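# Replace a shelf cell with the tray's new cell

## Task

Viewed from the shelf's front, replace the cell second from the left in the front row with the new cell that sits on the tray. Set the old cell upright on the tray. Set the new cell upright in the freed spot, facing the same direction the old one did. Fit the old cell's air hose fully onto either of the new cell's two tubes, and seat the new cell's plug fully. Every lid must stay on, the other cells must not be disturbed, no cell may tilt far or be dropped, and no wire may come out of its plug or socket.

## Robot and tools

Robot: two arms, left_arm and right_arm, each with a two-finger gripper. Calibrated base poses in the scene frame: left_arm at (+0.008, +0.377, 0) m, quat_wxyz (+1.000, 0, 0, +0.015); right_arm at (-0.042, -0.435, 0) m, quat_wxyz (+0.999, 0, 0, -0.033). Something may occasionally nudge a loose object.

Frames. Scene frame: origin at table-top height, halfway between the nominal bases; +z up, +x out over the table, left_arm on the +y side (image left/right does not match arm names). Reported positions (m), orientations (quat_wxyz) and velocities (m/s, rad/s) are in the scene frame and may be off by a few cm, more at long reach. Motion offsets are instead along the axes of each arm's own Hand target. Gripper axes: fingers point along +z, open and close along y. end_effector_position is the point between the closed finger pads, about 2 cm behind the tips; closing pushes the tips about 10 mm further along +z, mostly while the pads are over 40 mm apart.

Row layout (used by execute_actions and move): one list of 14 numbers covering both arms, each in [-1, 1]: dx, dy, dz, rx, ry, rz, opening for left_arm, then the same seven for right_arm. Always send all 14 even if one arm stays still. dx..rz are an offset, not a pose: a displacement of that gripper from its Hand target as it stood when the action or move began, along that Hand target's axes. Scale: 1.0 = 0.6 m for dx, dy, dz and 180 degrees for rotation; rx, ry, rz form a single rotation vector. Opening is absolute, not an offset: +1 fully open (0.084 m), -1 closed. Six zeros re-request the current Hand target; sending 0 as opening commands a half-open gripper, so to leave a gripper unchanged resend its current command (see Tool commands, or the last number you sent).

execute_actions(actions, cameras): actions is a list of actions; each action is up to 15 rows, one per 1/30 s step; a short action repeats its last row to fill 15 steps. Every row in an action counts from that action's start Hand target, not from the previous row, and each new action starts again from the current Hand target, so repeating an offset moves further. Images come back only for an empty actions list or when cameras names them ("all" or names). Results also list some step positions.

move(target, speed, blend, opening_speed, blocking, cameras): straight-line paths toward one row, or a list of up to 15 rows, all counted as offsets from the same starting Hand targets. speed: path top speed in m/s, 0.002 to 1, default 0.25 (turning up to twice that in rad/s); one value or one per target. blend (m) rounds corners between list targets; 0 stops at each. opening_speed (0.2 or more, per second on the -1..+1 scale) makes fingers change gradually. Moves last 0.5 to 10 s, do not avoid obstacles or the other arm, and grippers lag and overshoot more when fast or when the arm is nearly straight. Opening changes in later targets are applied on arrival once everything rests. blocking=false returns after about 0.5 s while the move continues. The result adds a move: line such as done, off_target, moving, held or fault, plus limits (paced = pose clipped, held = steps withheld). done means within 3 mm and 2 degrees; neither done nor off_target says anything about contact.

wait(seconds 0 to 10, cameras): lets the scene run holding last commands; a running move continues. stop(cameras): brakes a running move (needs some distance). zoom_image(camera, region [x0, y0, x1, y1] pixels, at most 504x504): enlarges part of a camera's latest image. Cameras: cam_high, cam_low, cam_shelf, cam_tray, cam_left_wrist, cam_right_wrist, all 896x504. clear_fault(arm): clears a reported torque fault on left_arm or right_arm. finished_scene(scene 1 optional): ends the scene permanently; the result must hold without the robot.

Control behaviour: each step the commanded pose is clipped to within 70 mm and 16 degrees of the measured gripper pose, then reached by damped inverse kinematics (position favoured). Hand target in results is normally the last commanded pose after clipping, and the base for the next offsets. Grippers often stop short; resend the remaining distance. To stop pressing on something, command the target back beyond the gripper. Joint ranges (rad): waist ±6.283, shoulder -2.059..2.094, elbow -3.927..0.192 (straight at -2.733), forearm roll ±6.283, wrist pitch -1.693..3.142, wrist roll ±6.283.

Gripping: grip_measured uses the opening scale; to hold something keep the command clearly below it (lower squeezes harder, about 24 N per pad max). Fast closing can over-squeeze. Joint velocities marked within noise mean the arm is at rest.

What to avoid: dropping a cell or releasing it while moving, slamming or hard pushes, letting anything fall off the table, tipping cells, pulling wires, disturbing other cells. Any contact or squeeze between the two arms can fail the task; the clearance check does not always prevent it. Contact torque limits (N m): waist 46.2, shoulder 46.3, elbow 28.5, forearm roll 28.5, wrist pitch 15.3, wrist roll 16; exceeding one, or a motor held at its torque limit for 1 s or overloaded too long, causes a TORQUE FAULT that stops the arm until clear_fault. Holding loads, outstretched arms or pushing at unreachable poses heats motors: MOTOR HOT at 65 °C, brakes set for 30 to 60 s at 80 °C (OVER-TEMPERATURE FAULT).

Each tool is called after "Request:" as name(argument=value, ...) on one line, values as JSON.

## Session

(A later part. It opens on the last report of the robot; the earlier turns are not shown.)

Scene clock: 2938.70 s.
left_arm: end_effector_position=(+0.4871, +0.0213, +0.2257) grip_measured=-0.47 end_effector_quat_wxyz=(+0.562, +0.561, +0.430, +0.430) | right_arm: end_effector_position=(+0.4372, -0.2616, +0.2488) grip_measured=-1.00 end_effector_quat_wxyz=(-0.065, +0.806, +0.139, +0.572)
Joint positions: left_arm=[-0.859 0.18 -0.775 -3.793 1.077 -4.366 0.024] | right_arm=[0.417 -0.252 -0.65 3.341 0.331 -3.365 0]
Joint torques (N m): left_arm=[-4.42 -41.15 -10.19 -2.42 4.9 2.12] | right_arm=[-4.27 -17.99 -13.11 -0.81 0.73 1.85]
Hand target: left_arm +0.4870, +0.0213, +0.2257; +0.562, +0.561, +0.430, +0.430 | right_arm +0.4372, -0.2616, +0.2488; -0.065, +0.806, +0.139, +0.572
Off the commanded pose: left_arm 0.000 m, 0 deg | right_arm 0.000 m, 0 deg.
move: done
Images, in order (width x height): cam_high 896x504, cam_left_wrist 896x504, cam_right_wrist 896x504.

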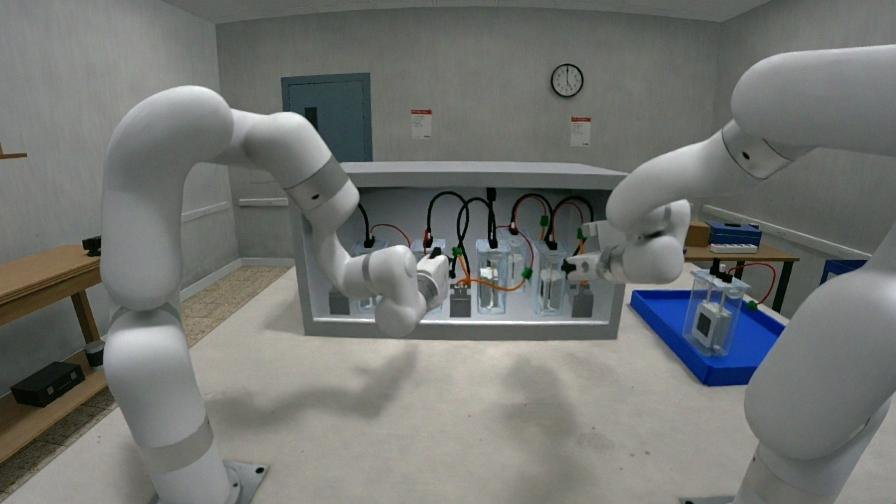

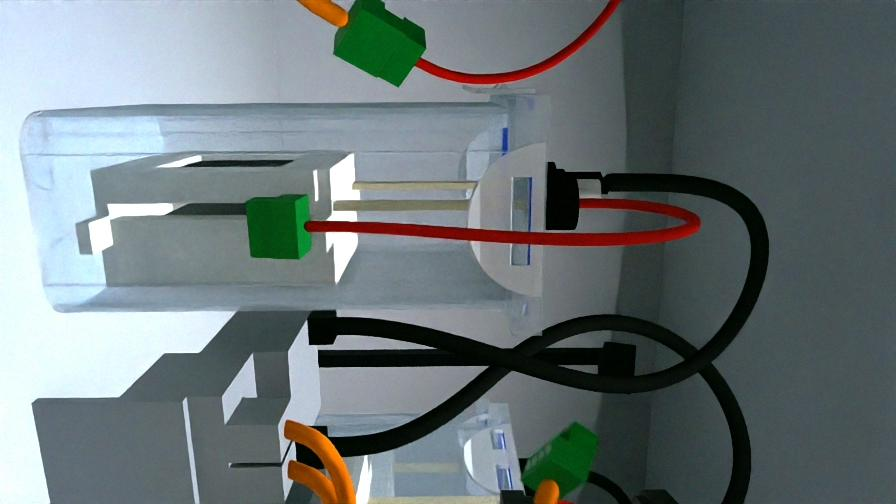

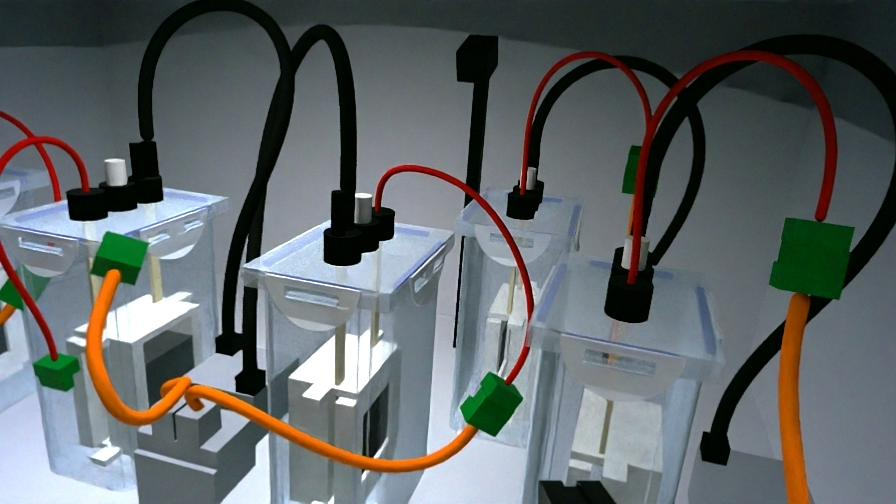

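Request:
zoom_image(camera="cam_right_wrist", region=[60, 210, 220, 330])

Request:
zoom_image(camera="cam_left_wrist", region=[480, 400, 640, 504])

Request:
execute_actions(actions=[], cameras=["cam_shelf","cam_low","cam_high"])

Request:
zoom_image(camera="cam_shelf", region=[460, 220, 600, 330])

Request:
zoom_image(camera="cam_low", region=[380, 190, 600, 340])

Scaled by 3.150 from the camera's 896x504 image, which has a finer 1280x720 frame.

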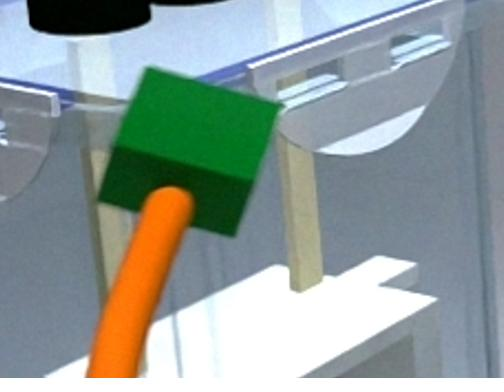

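Scaled by 3.150 from the camera's 896x504 image, which has a finer 1280x720 frame.

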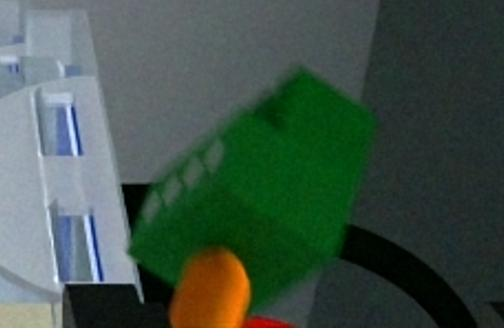

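Scene clock: 2948.53 s.
left_arm: end_effector_position=(+0.4870, +0.0213, +0.2257) grip_measured=-0.47 end_effector_quat_wxyz=(+0.562, +0.561, +0.430, +0.430) | right_arm: end_effector_position=(+0.4372, -0.2616, +0.2488) grip_measured=-1.00 end_effector_quat_wxyz=(-0.065, +0.806, +0.139, +0.572)
Joint positions: left_arm=[-0.859 0.18 -0.775 -3.793 1.077 -4.366 0.024] | right_arm=[0.417 -0.252 -0.65 3.341 0.331 -3.365 0]
Joint velocities: within noise
Joint torques (N m): left_arm=[-4.42 -41.19 -10.16 -2.35 4.53 2.02] | right_arm=[-4.45 -17.99 -13.29 -0.81 0.82 1.95]
Hand target: left_arm +0.4870, +0.0213, +0.2257; +0.562, +0.561, +0.430, +0.430 | right_arm +0.4372, -0.2616, +0.2488; -0.065, +0.806, +0.139, +0.572
Tool commands: left_gripper/opening=-0.45 right_gripper/opening=-1.0
Off the commanded pose: left_arm 0.000 m, 0 deg | right_arm 0.000 m, 0 deg.
Images, in order (width x height): cam_high 896x504, cam_low 896x504, cam_shelf 896x504.

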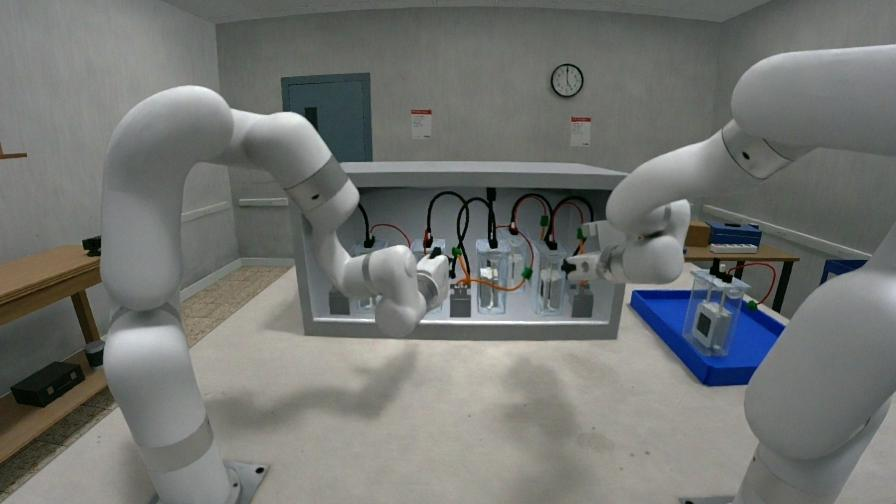

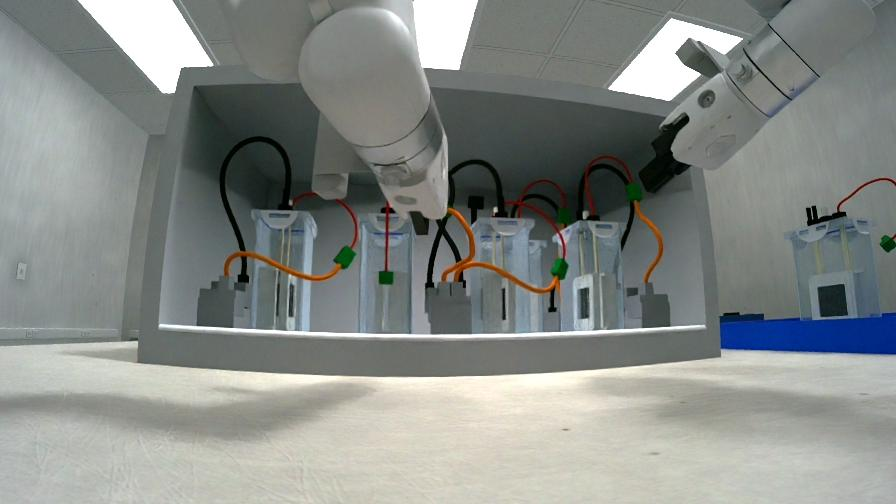

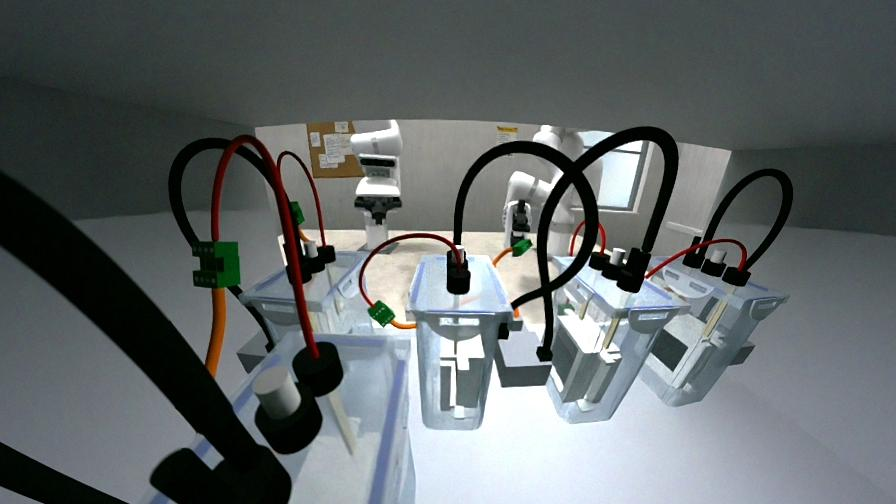

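Scaled by 3.600 from the camera's 896x504 image, which has a finer 1280x720 frame.

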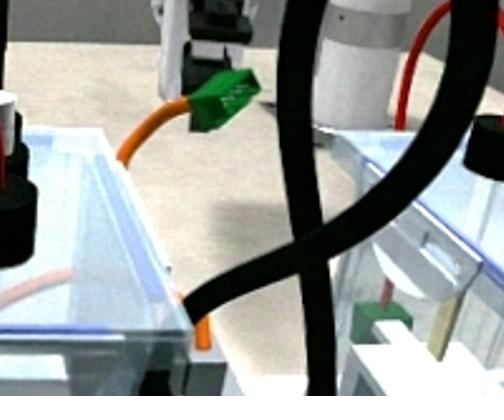

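Scaled by 2.291 from the camera's 896x504 image, which has a finer 1280x720 frame.

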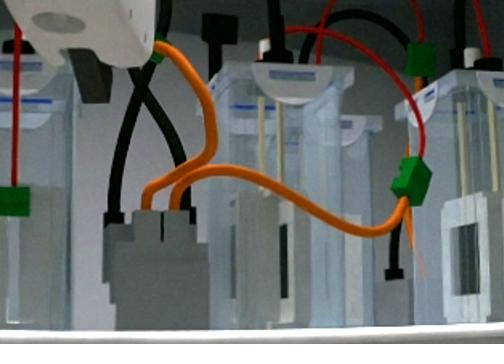

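Request:
move(target=[[0.17,0,-0.196,0,0,0.5,-0.45,0,0,0,0,0,0,-1]], speed=0.2)

Request:
move(target=[[0,0,0,0,0,0,-0.45,0.0977,-0.2862,0.2182,0.131,0.0232,0.0915,-0.05]], speed=0.12, cameras=["cam_left_wrist","cam_high","cam_right_wrist","cam_shelf"])

Request:
zoom_image(camera="cam_right_wrist", region=[440, 300, 720, 504])

Scene clock: 2982.87 s.
left_arm: end_effector_position=(+0.4002, +0.1505, +0.2256) grip_measured=-0.47 end_effector_quat_wxyz=(+0.093, +0.701, -0.093, +0.701) | right_arm: end_effector_position=(+0.4372, -0.2616, +0.2488) grip_measured=-1.00 end_effector_quat_wxyz=(-0.065, +0.806, +0.139, +0.572)
Joint positions: left_arm=[-0.771 -0.292 -0.24 -3.68 1.103 -2.879 0.024] | right_arm=[0.417 -0.252 -0.65 3.341 0.331 -3.365 0]
Joint torques (N m): left_arm=[4.87 -24.83 -9.57 0.46 0.23 1.95] | right_arm=[-4.56 -17.99 -13.19 -0.45 0.77 1.94]
Hand target: left_arm +0.4002, +0.1505, +0.2256; +0.093, +0.701, -0.093, +0.701 | right_arm +0.4372, -0.2616, +0.2488; -0.065, +0.806, +0.139, +0.572
Off the commanded pose: left_arm 0.000 m, 0 deg | right_arm 0.000 m, 0 deg.
move: done

Scene clock: 2985.47 s.
left_arm: end_effector_position=(+0.4002, +0.1505, +0.2256) grip_measured=-0.47 end_effector_quat_wxyz=(+0.093, +0.701, -0.093, +0.701) | right_arm: end_effector_position=(+0.5225, -0.0547, +0.2504) grip_measured=-0.06 end_effector_quat_wxyz=(-0.313, +0.766, +0.134, +0.546)
Joint positions: left_arm=[-0.771 -0.292 -0.24 -3.681 1.103 -2.879 0.024] | right_arm=[0.642 0.287 -1.197 2.882 0.462 -2.585 0.041]
Joint torques (N m): left_arm=[4.77 -24.96 -9.55 -2.53 0.24 1.9] | right_arm=[4.32 -21.01 -17.11 -3.72 3.56 2.19]
Hand target: left_arm +0.4002, +0.1505, +0.2256; +0.093, +0.701, -0.093, +0.701 | right_arm +0.5225, -0.0547, +0.2504; -0.313, +0.766, +0.134, +0.546
Off the commanded pose: left_arm 0.000 m, 0 deg | right_arm 0.000 m, 0 deg.
move: done
Images, in order (width x height): cam_high 896x504, cam_shelf 896x504, cam_left_wrist 896x504, cam_right_wrist 896x504.

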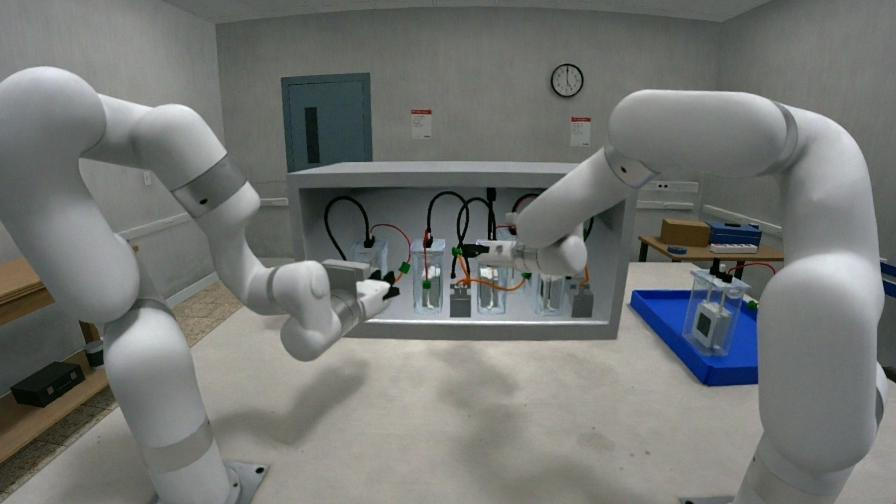

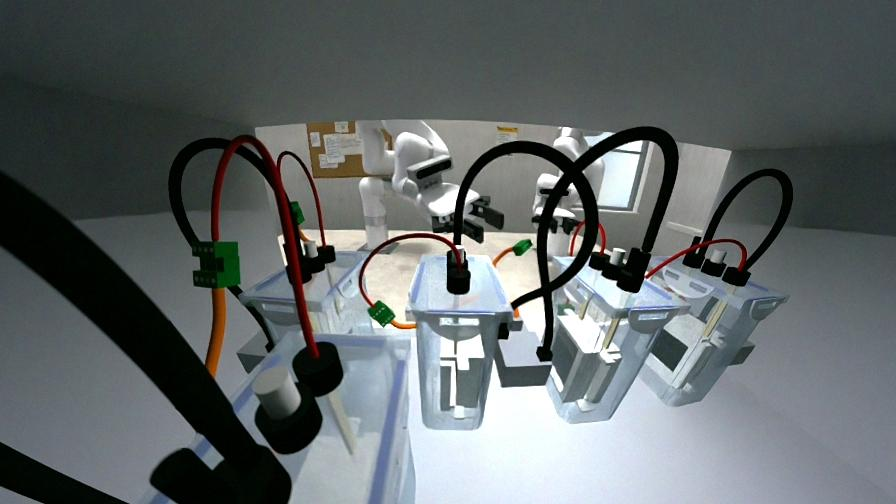

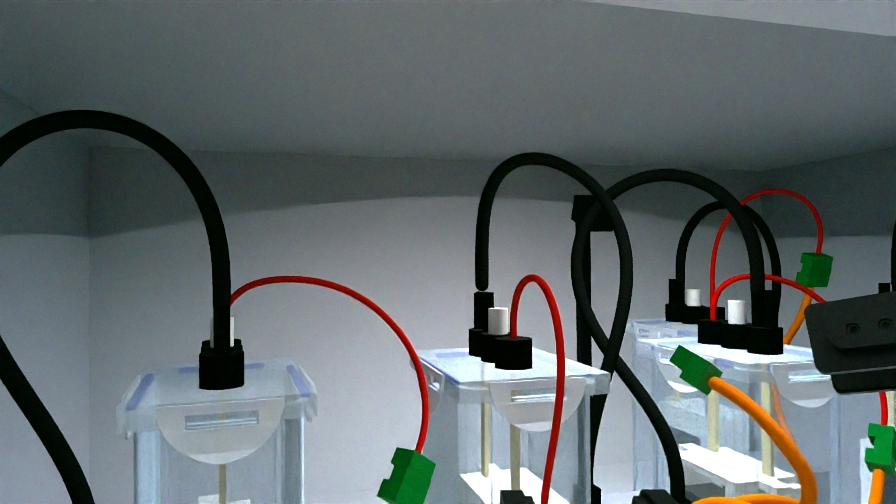

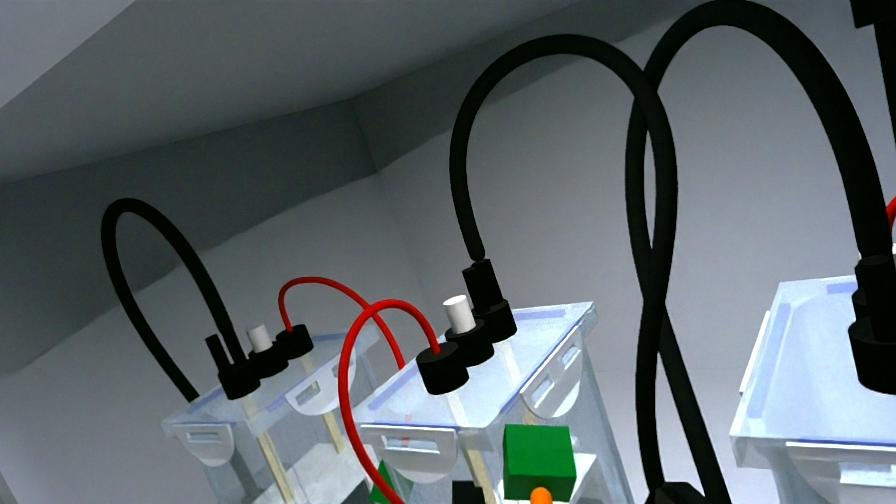

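Scaled by 1.800 from the camera's 896x504 image, which has a finer 1280x720 frame.

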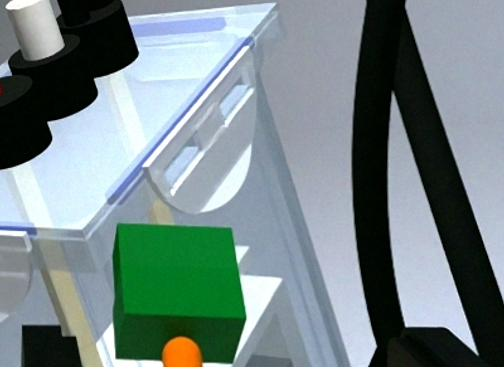

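Request:
move(target=[[0,0,0,0,0,0,-0.45,-0.02,-0.005,0.0,0,0,0,-0.05],[0,0,0,0,0,0,-0.45,-0.02,-0.005,0.1217,0,0,0,-0.05]], speed=0.06, cameras=["cam_left_wrist","cam_high","cam_right_wrist","cam_shelf"])

Request:
zoom_image(camera="cam_left_wrist", region=[620, 280, 896, 460])

Request:
zoom_image(camera="cam_shelf", region=[460, 210, 600, 310])

Scene clock: 3001.53 s.
left_arm: end_effector_position=(+0.4002, +0.1505, +0.2256) grip_measured=-0.47 end_effector_quat_wxyz=(+0.093, +0.701, -0.093, +0.701) | right_arm: end_effector_position=(+0.5713, -0.0051, +0.2251) grip_measured=-0.06 end_effector_quat_wxyz=(-0.313, +0.766, +0.134, +0.546)
Joint positions: left_arm=[-0.771 -0.292 -0.24 -3.681 1.103 -2.879 0.024] | right_arm=[0.668 0.543 -1.506 2.915 0.407 -2.604 0.041]
Joint torques (N m): left_arm=[4.45 -25.13 -9.57 -2.53 0.22 1.84] | right_arm=[4.22 -25.67 -17.31 -3.83 0.72 2.2]
Hand target: left_arm +0.4002, +0.1505, +0.2256; +0.093, +0.701, -0.093, +0.701 | right_arm +0.5713, -0.0051, +0.2251; -0.313, +0.766, +0.134, +0.546
Off the commanded pose: left_arm 0.000 m, 0 deg | right_arm 0.000 m, 0 deg.
move: done
Images, in order (width x height): cam_high 896x504, cam_shelf 896x504, cam_left_wrist 896x504, cam_right_wrist 896x504.

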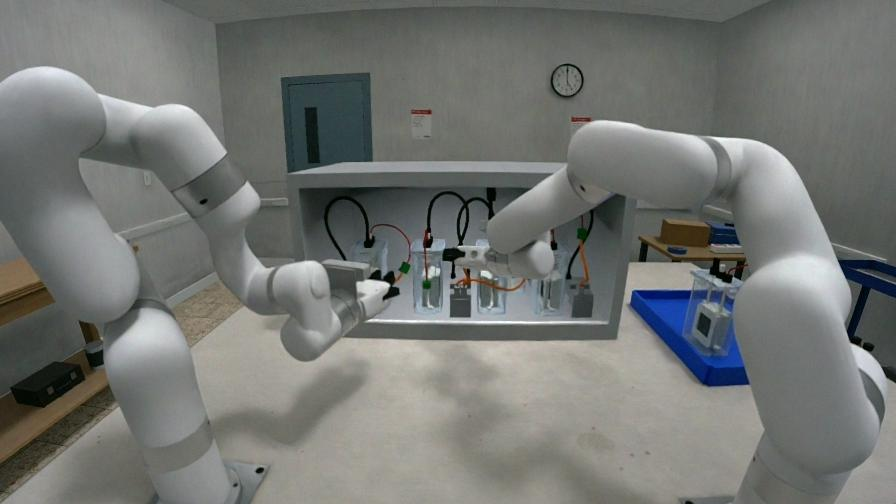

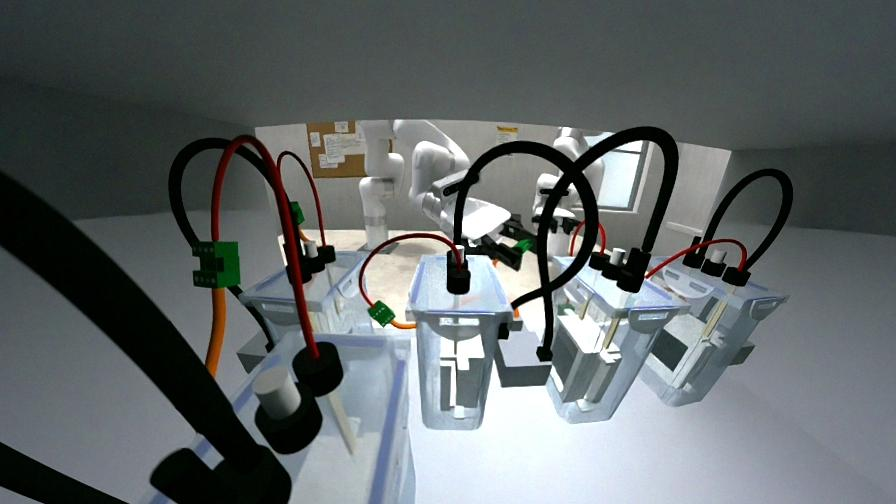

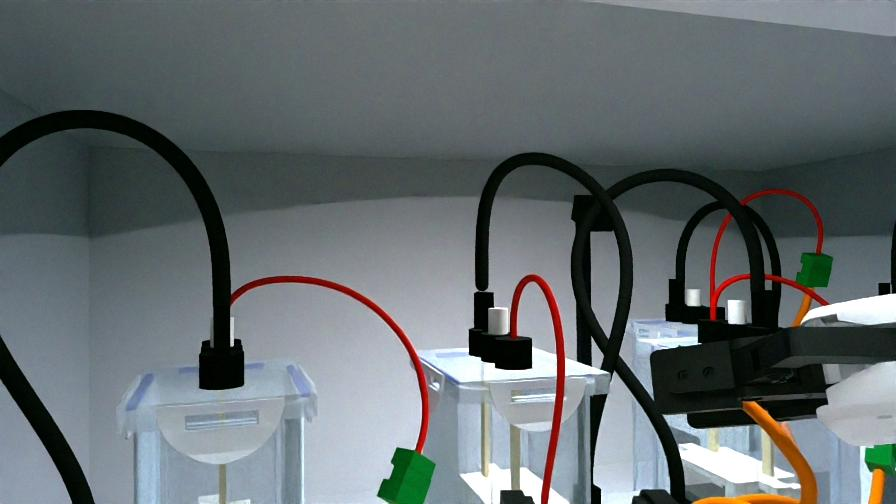

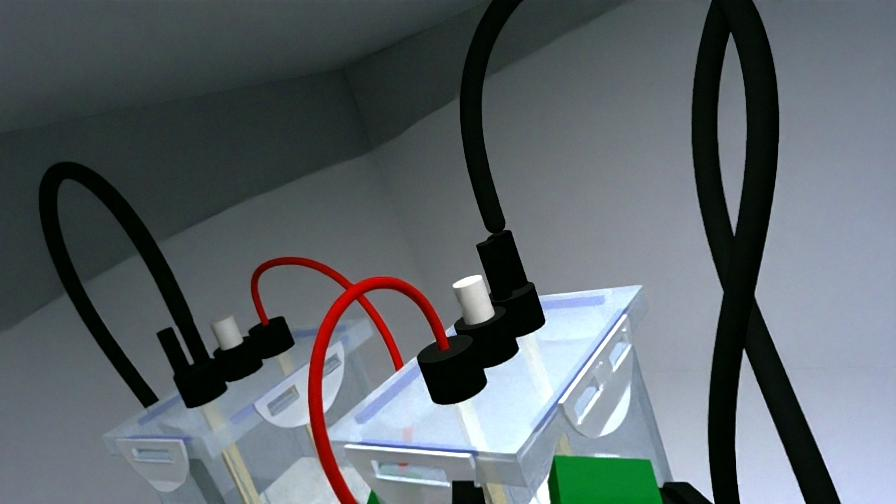

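Scaled by 1.826 from the camera's 896x504 image, which has a finer 1280x720 frame.

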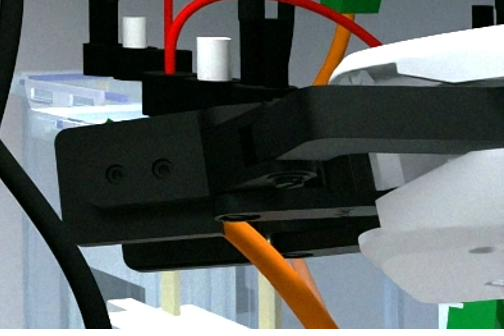

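Scaled by 3.600 from the camera's 896x504 image, which has a finer 1280x720 frame.

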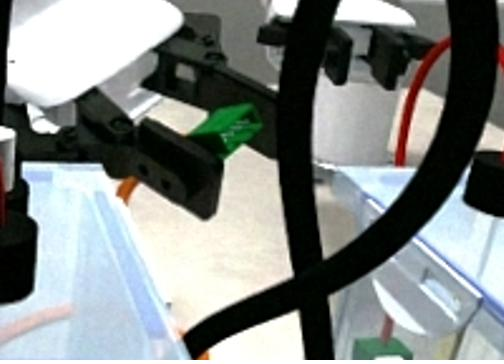

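Request:
move(target=[0,0,0,0,0,0,-0.45,0,0,0,0,0,0,-1], opening_speed=0.4, cameras=["cam_shelf","cam_right_wrist","cam_left_wrist"])

Request:
zoom_image(camera="cam_left_wrist", region=[620, 280, 896, 460])

Request:
zoom_image(camera="cam_shelf", region=[460, 210, 600, 310])

Scene clock: 3006.83 s.
left_arm: end_effector_position=(+0.4002, +0.1505, +0.2256) grip_measured=-0.47 end_effector_quat_wxyz=(+0.093, +0.701, -0.093, +0.701) | right_arm: end_effector_position=(+0.5713, -0.0051, +0.2251) grip_measured=-0.51 end_effector_quat_wxyz=(-0.313, +0.766, +0.134, +0.546)
Joint positions: left_arm=[-0.771 -0.292 -0.24 -3.681 1.103 -2.879 0.024] | right_arm=[0.668 0.543 -1.506 2.915 0.407 -2.604 0.022]
Joint torques (N m): left_arm=[4.52 -24.8 -9.49 -2.38 0.26 1.78] | right_arm=[4.39 -25.87 -17.43 -3.8 0.64 2.08]
Hand target: left_arm +0.4002, +0.1505, +0.2256; +0.093, +0.701, -0.093, +0.701 | right_arm +0.5713, -0.0051, +0.2251; -0.313, +0.766, +0.134, +0.546
Off the commanded pose: left_arm 0.000 m, 0 deg | right_arm 0.000 m, 0 deg.
move: done
Images, in order (width x height): cam_shelf 896x504, cam_left_wrist 896x504, cam_right_wrist 896x504.

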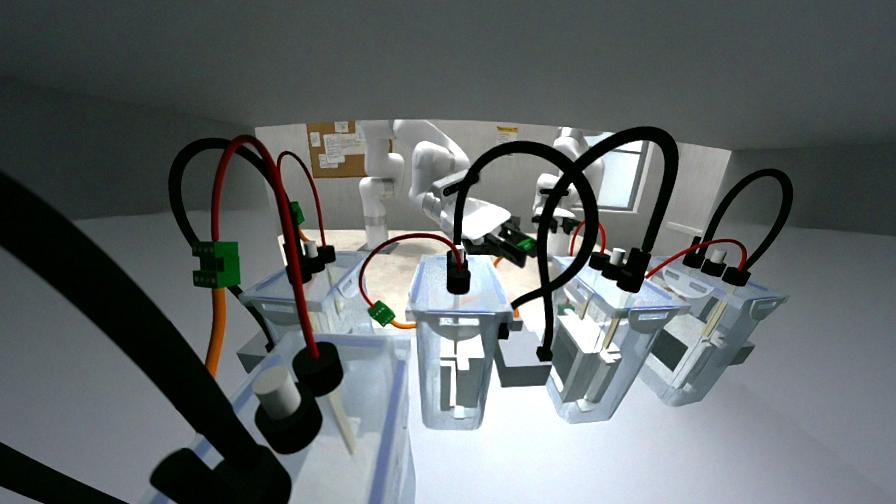

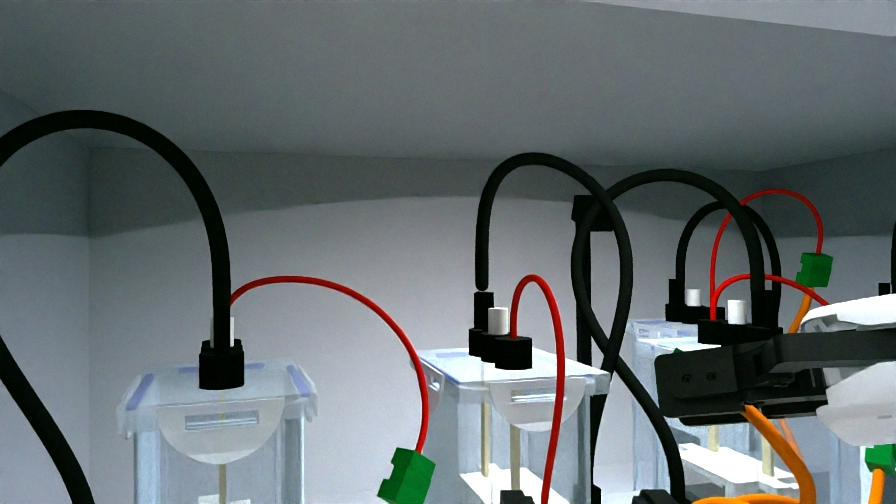

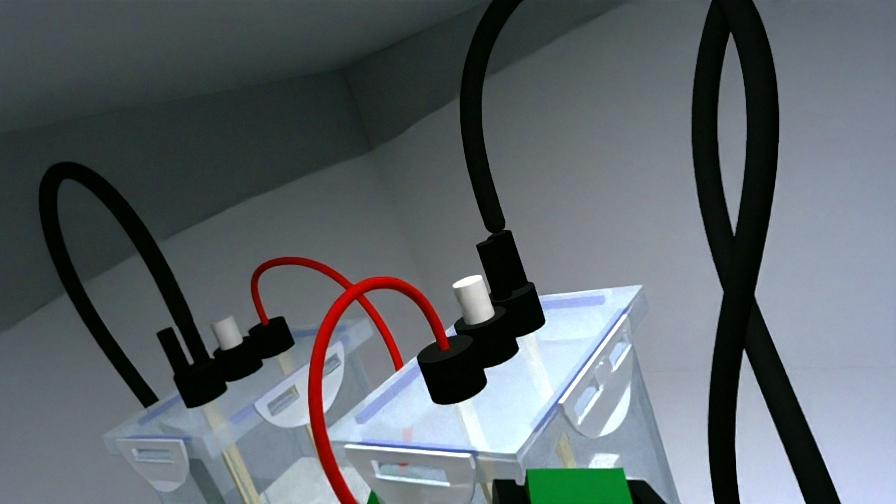

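Scaled by 1.826 from the camera's 896x504 image, which has a finer 1280x720 frame.

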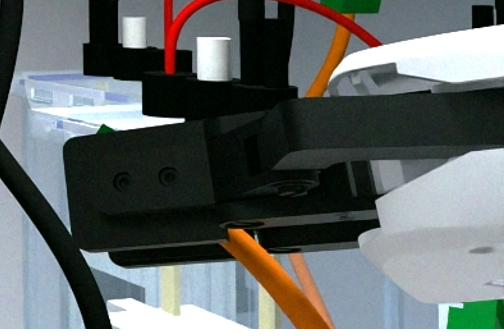

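Scaled by 3.600 from the camera's 896x504 image, which has a finer 1280x720 frame.

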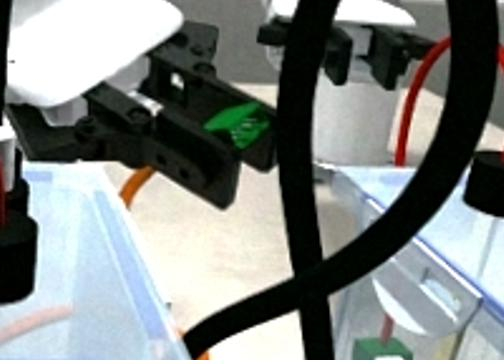

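Request:
move(target=[[0,0,0,0,0,0,-0.45,0,0,0,0,0,0,-0.38],[0,0,0,0,0,0,-0.45,-0.012,0,-0.012,0,0,0,-0.38],[0,0,0,0,0,0,-0.45,-0.012,0,-0.012,0,0,0,-1]], speed=0.03, opening_speed=0.5, cameras=["cam_shelf","cam_right_wrist","cam_left_wrist"])

Request:
zoom_image(camera="cam_left_wrist", region=[620, 280, 896, 460])

Request:
zoom_image(camera="cam_shelf", region=[460, 210, 600, 310])

Scene clock: 3018.87 s.
left_arm: end_effector_position=(+0.4002, +0.1505, +0.2256) grip_measured=-0.47 end_effector_quat_wxyz=(+0.093, +0.701, -0.093, +0.701) | right_arm: end_effector_position=(+0.5632, -0.0086, +0.2200) grip_measured=-0.52 end_effector_quat_wxyz=(-0.313, +0.766, +0.134, +0.546)
Joint positions: left_arm=[-0.771 -0.292 -0.24 -3.681 1.103 -2.879 0.024] | right_arm=[0.669 0.522 -1.456 2.93 0.434 -2.62 0.021]
Joint torques (N m): left_arm=[4.33 -25.03 -9.63 -2.24 0.28 1.55] | right_arm=[4.4 -34.52 -12.49 3.9 3.66 -2.33]
Hand target: left_arm +0.4002, +0.1505, +0.2256; +0.093, +0.701, -0.093, +0.701 | right_arm +0.5632, -0.0086, +0.2200; -0.313, +0.766, +0.134, +0.546
Off the commanded pose: left_arm 0.000 m, 0 deg | right_arm 0.000 m, 0 deg.
move: done
Images, in order (width x height): cam_shelf 896x504, cam_left_wrist 896x504, cam_right_wrist 896x504.

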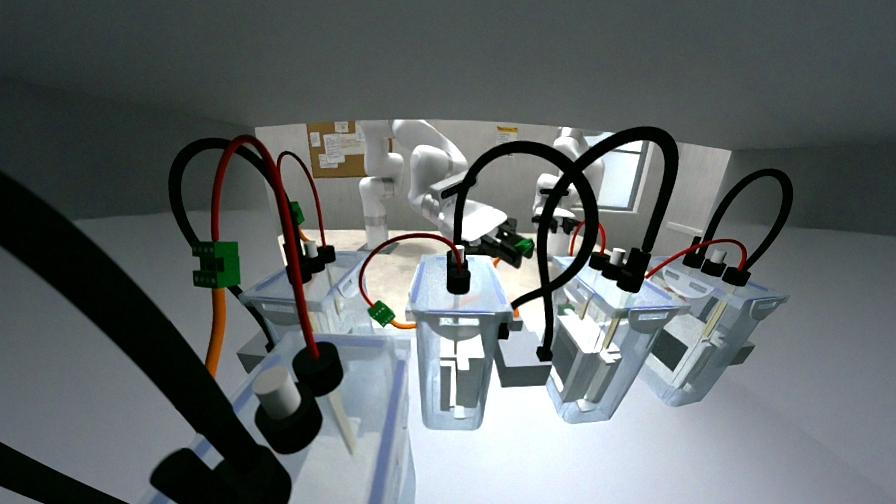

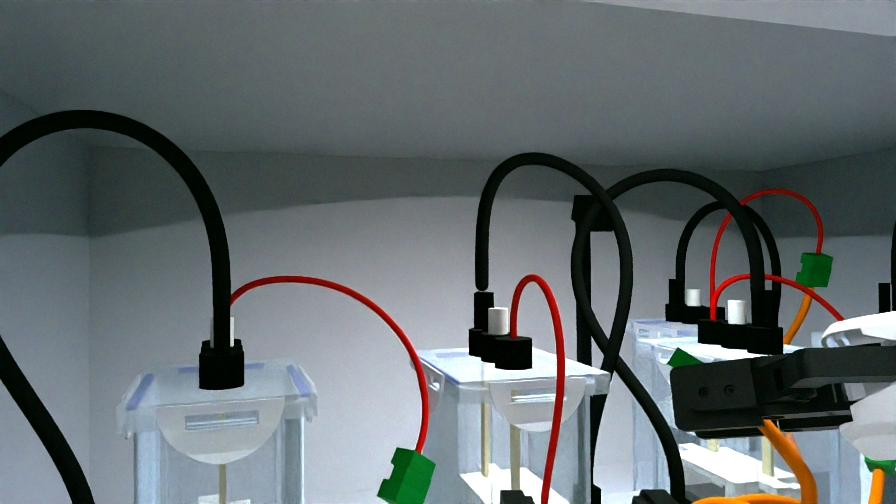

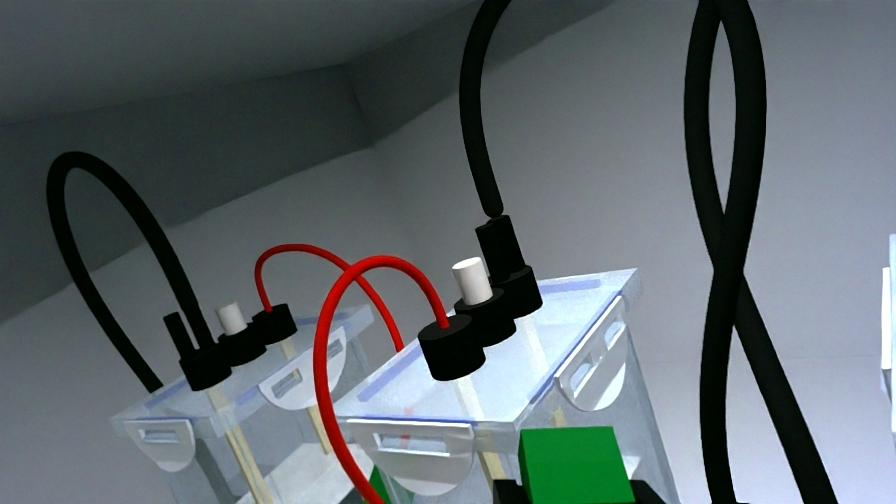

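Scaled by 1.826 from the camera's 896x504 image, which has a finer 1280x720 frame.

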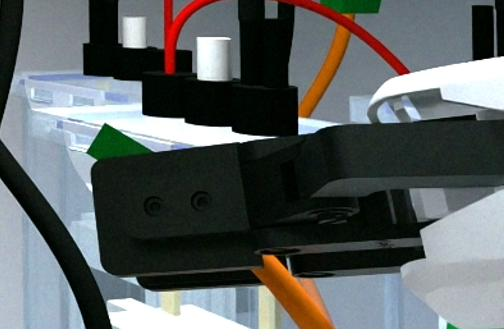

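Scaled by 3.600 from the camera's 896x504 image, which has a finer 1280x720 frame.

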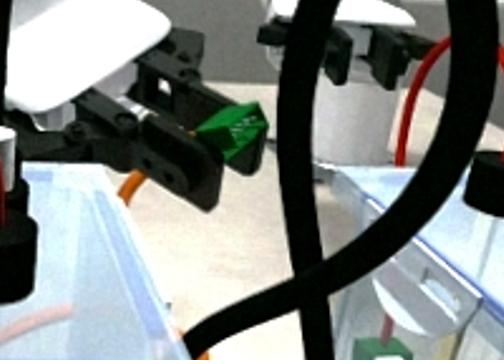

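Request:
move(target=[0,0,0,0,0,0,-0.3,-0.0262,0.028,-0.0807,-0.1307,0.2284,-0.1232,-1], speed=0.1, cameras=["all"])

Request:
zoom_image(camera="cam_left_wrist", region=[620, 280, 896, 460])

Request:
zoom_image(camera="cam_shelf", region=[430, 200, 570, 300])

Scene clock: 3051.43 s.
left_arm: end_effector_position=(+0.4002, +0.1505, +0.2256) grip_measured=-0.32 end_effector_quat_wxyz=(+0.093, +0.701, -0.093, +0.701) | right_arm: end_effector_position=(+0.5302, -0.0497, +0.2101) grip_measured=-0.52 end_effector_quat_wxyz=(-0.074, +0.535, +0.047, +0.840)
Joint positions: left_arm=[-0.771 -0.292 -0.24 -3.681 1.103 -2.879 0.03] | right_arm=[0.852 0.737 -1.202 3.69 1.615 -3.403 0.021]
Joint torques (N m): left_arm=[3.99 -24.85 -9.66 -2.27 0.28 1.59] | right_arm=[3.86 -24.93 -13.99 3.59 4.78 -2.14]
Hand target: left_arm +0.4002, +0.1505, +0.2256; +0.093, +0.701, -0.093, +0.701 | right_arm +0.5302, -0.0497, +0.2101; -0.074, +0.535, +0.047, +0.840
Off the commanded pose: left_arm 0.000 m, 0 deg | right_arm 0.000 m, 0 deg.
move: done

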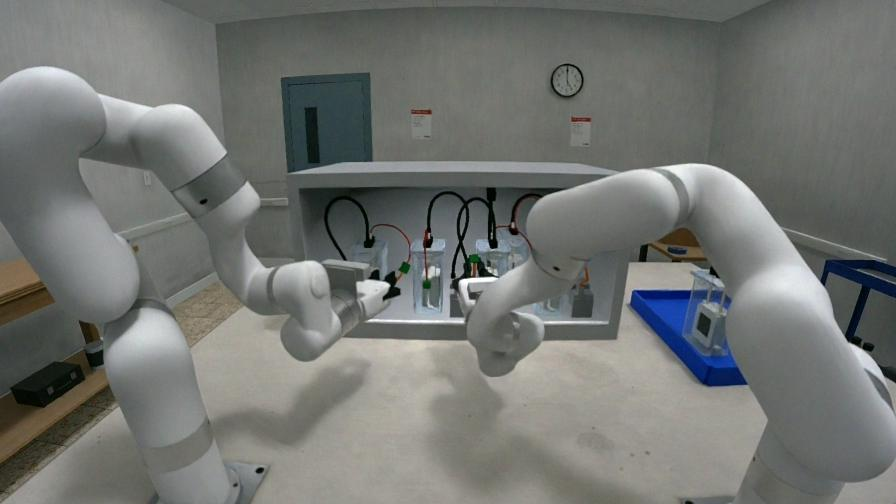

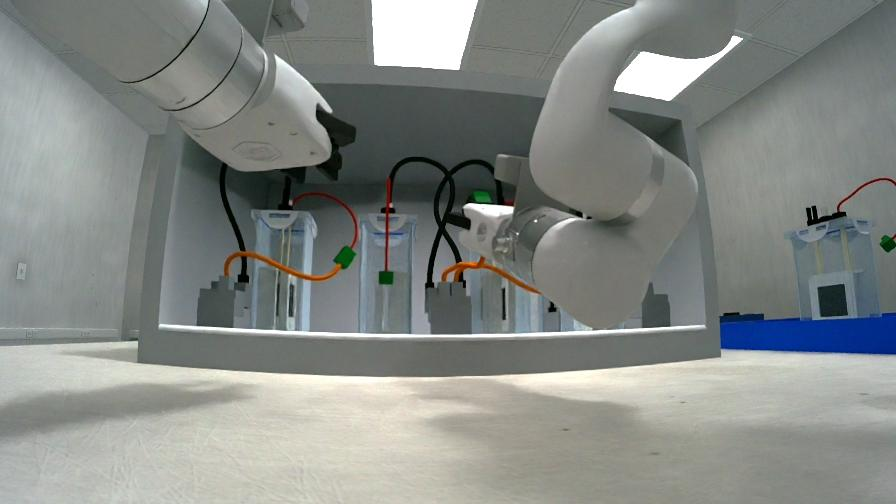

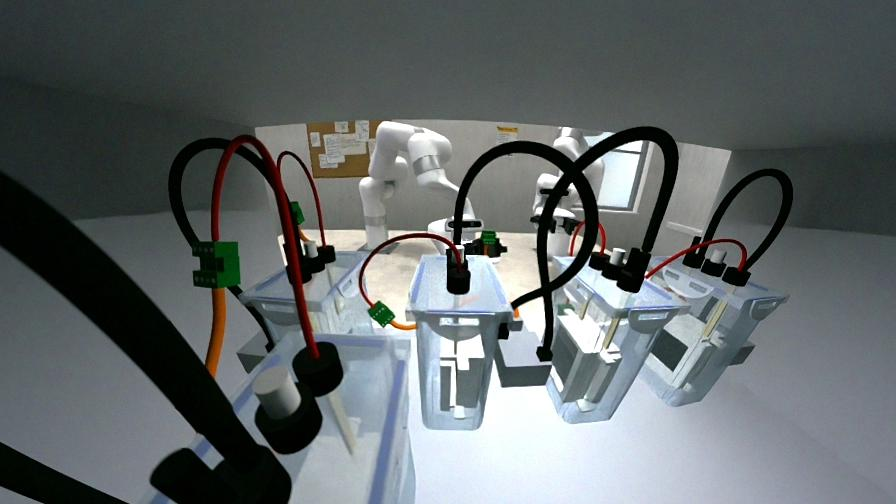

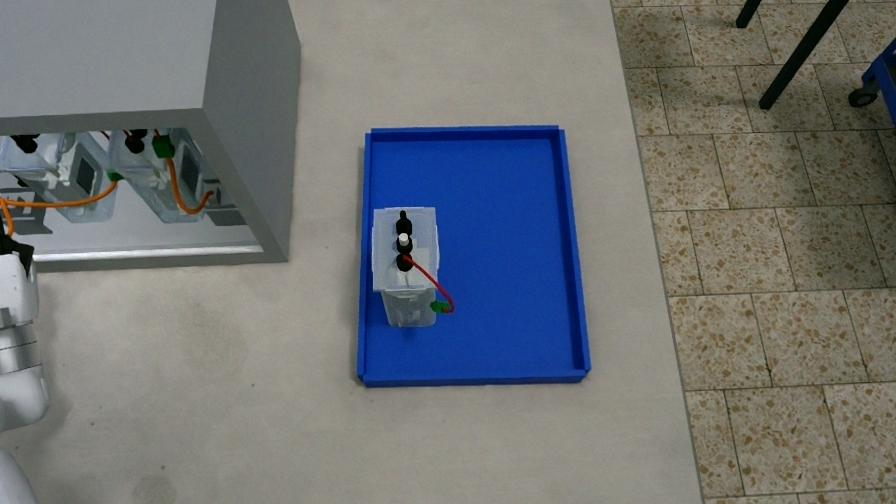

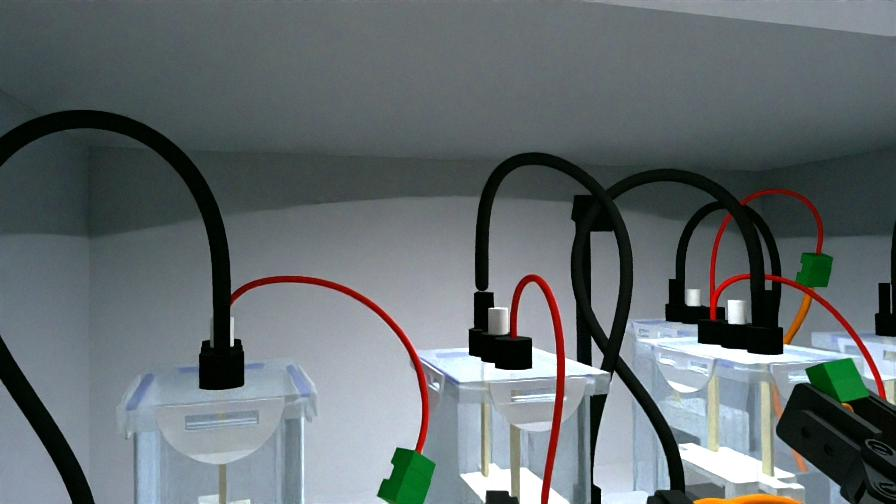

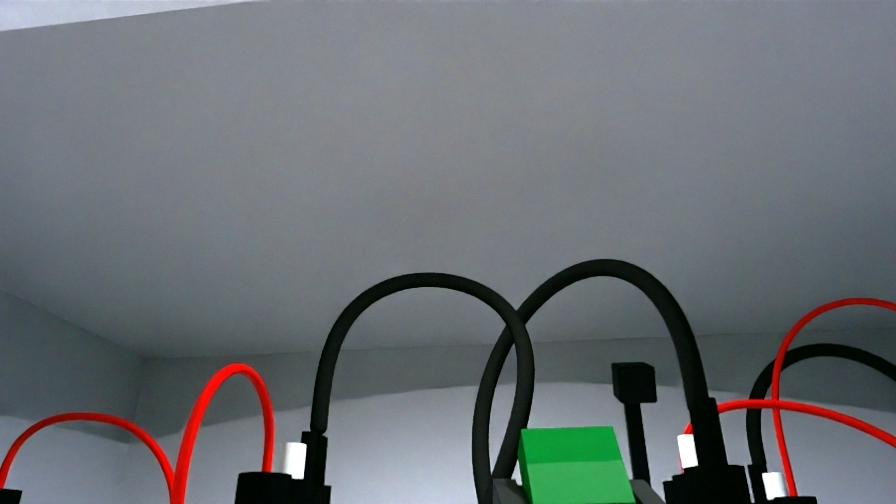

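Scaled by 1.826 from the camera's 896x504 image, which has a finer 1280x720 frame.

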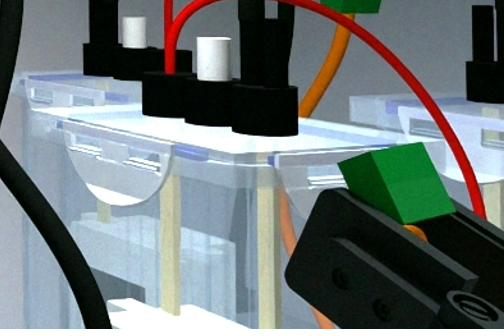

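Scaled by 3.600 from the camera's 896x504 image, which has a finer 1280x720 frame.

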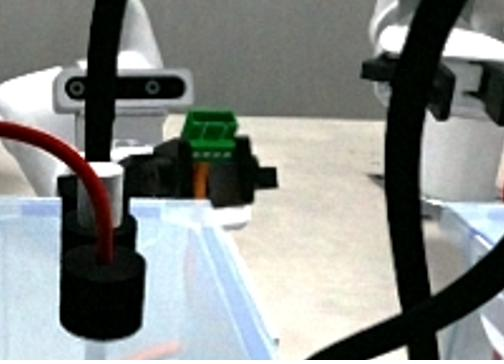

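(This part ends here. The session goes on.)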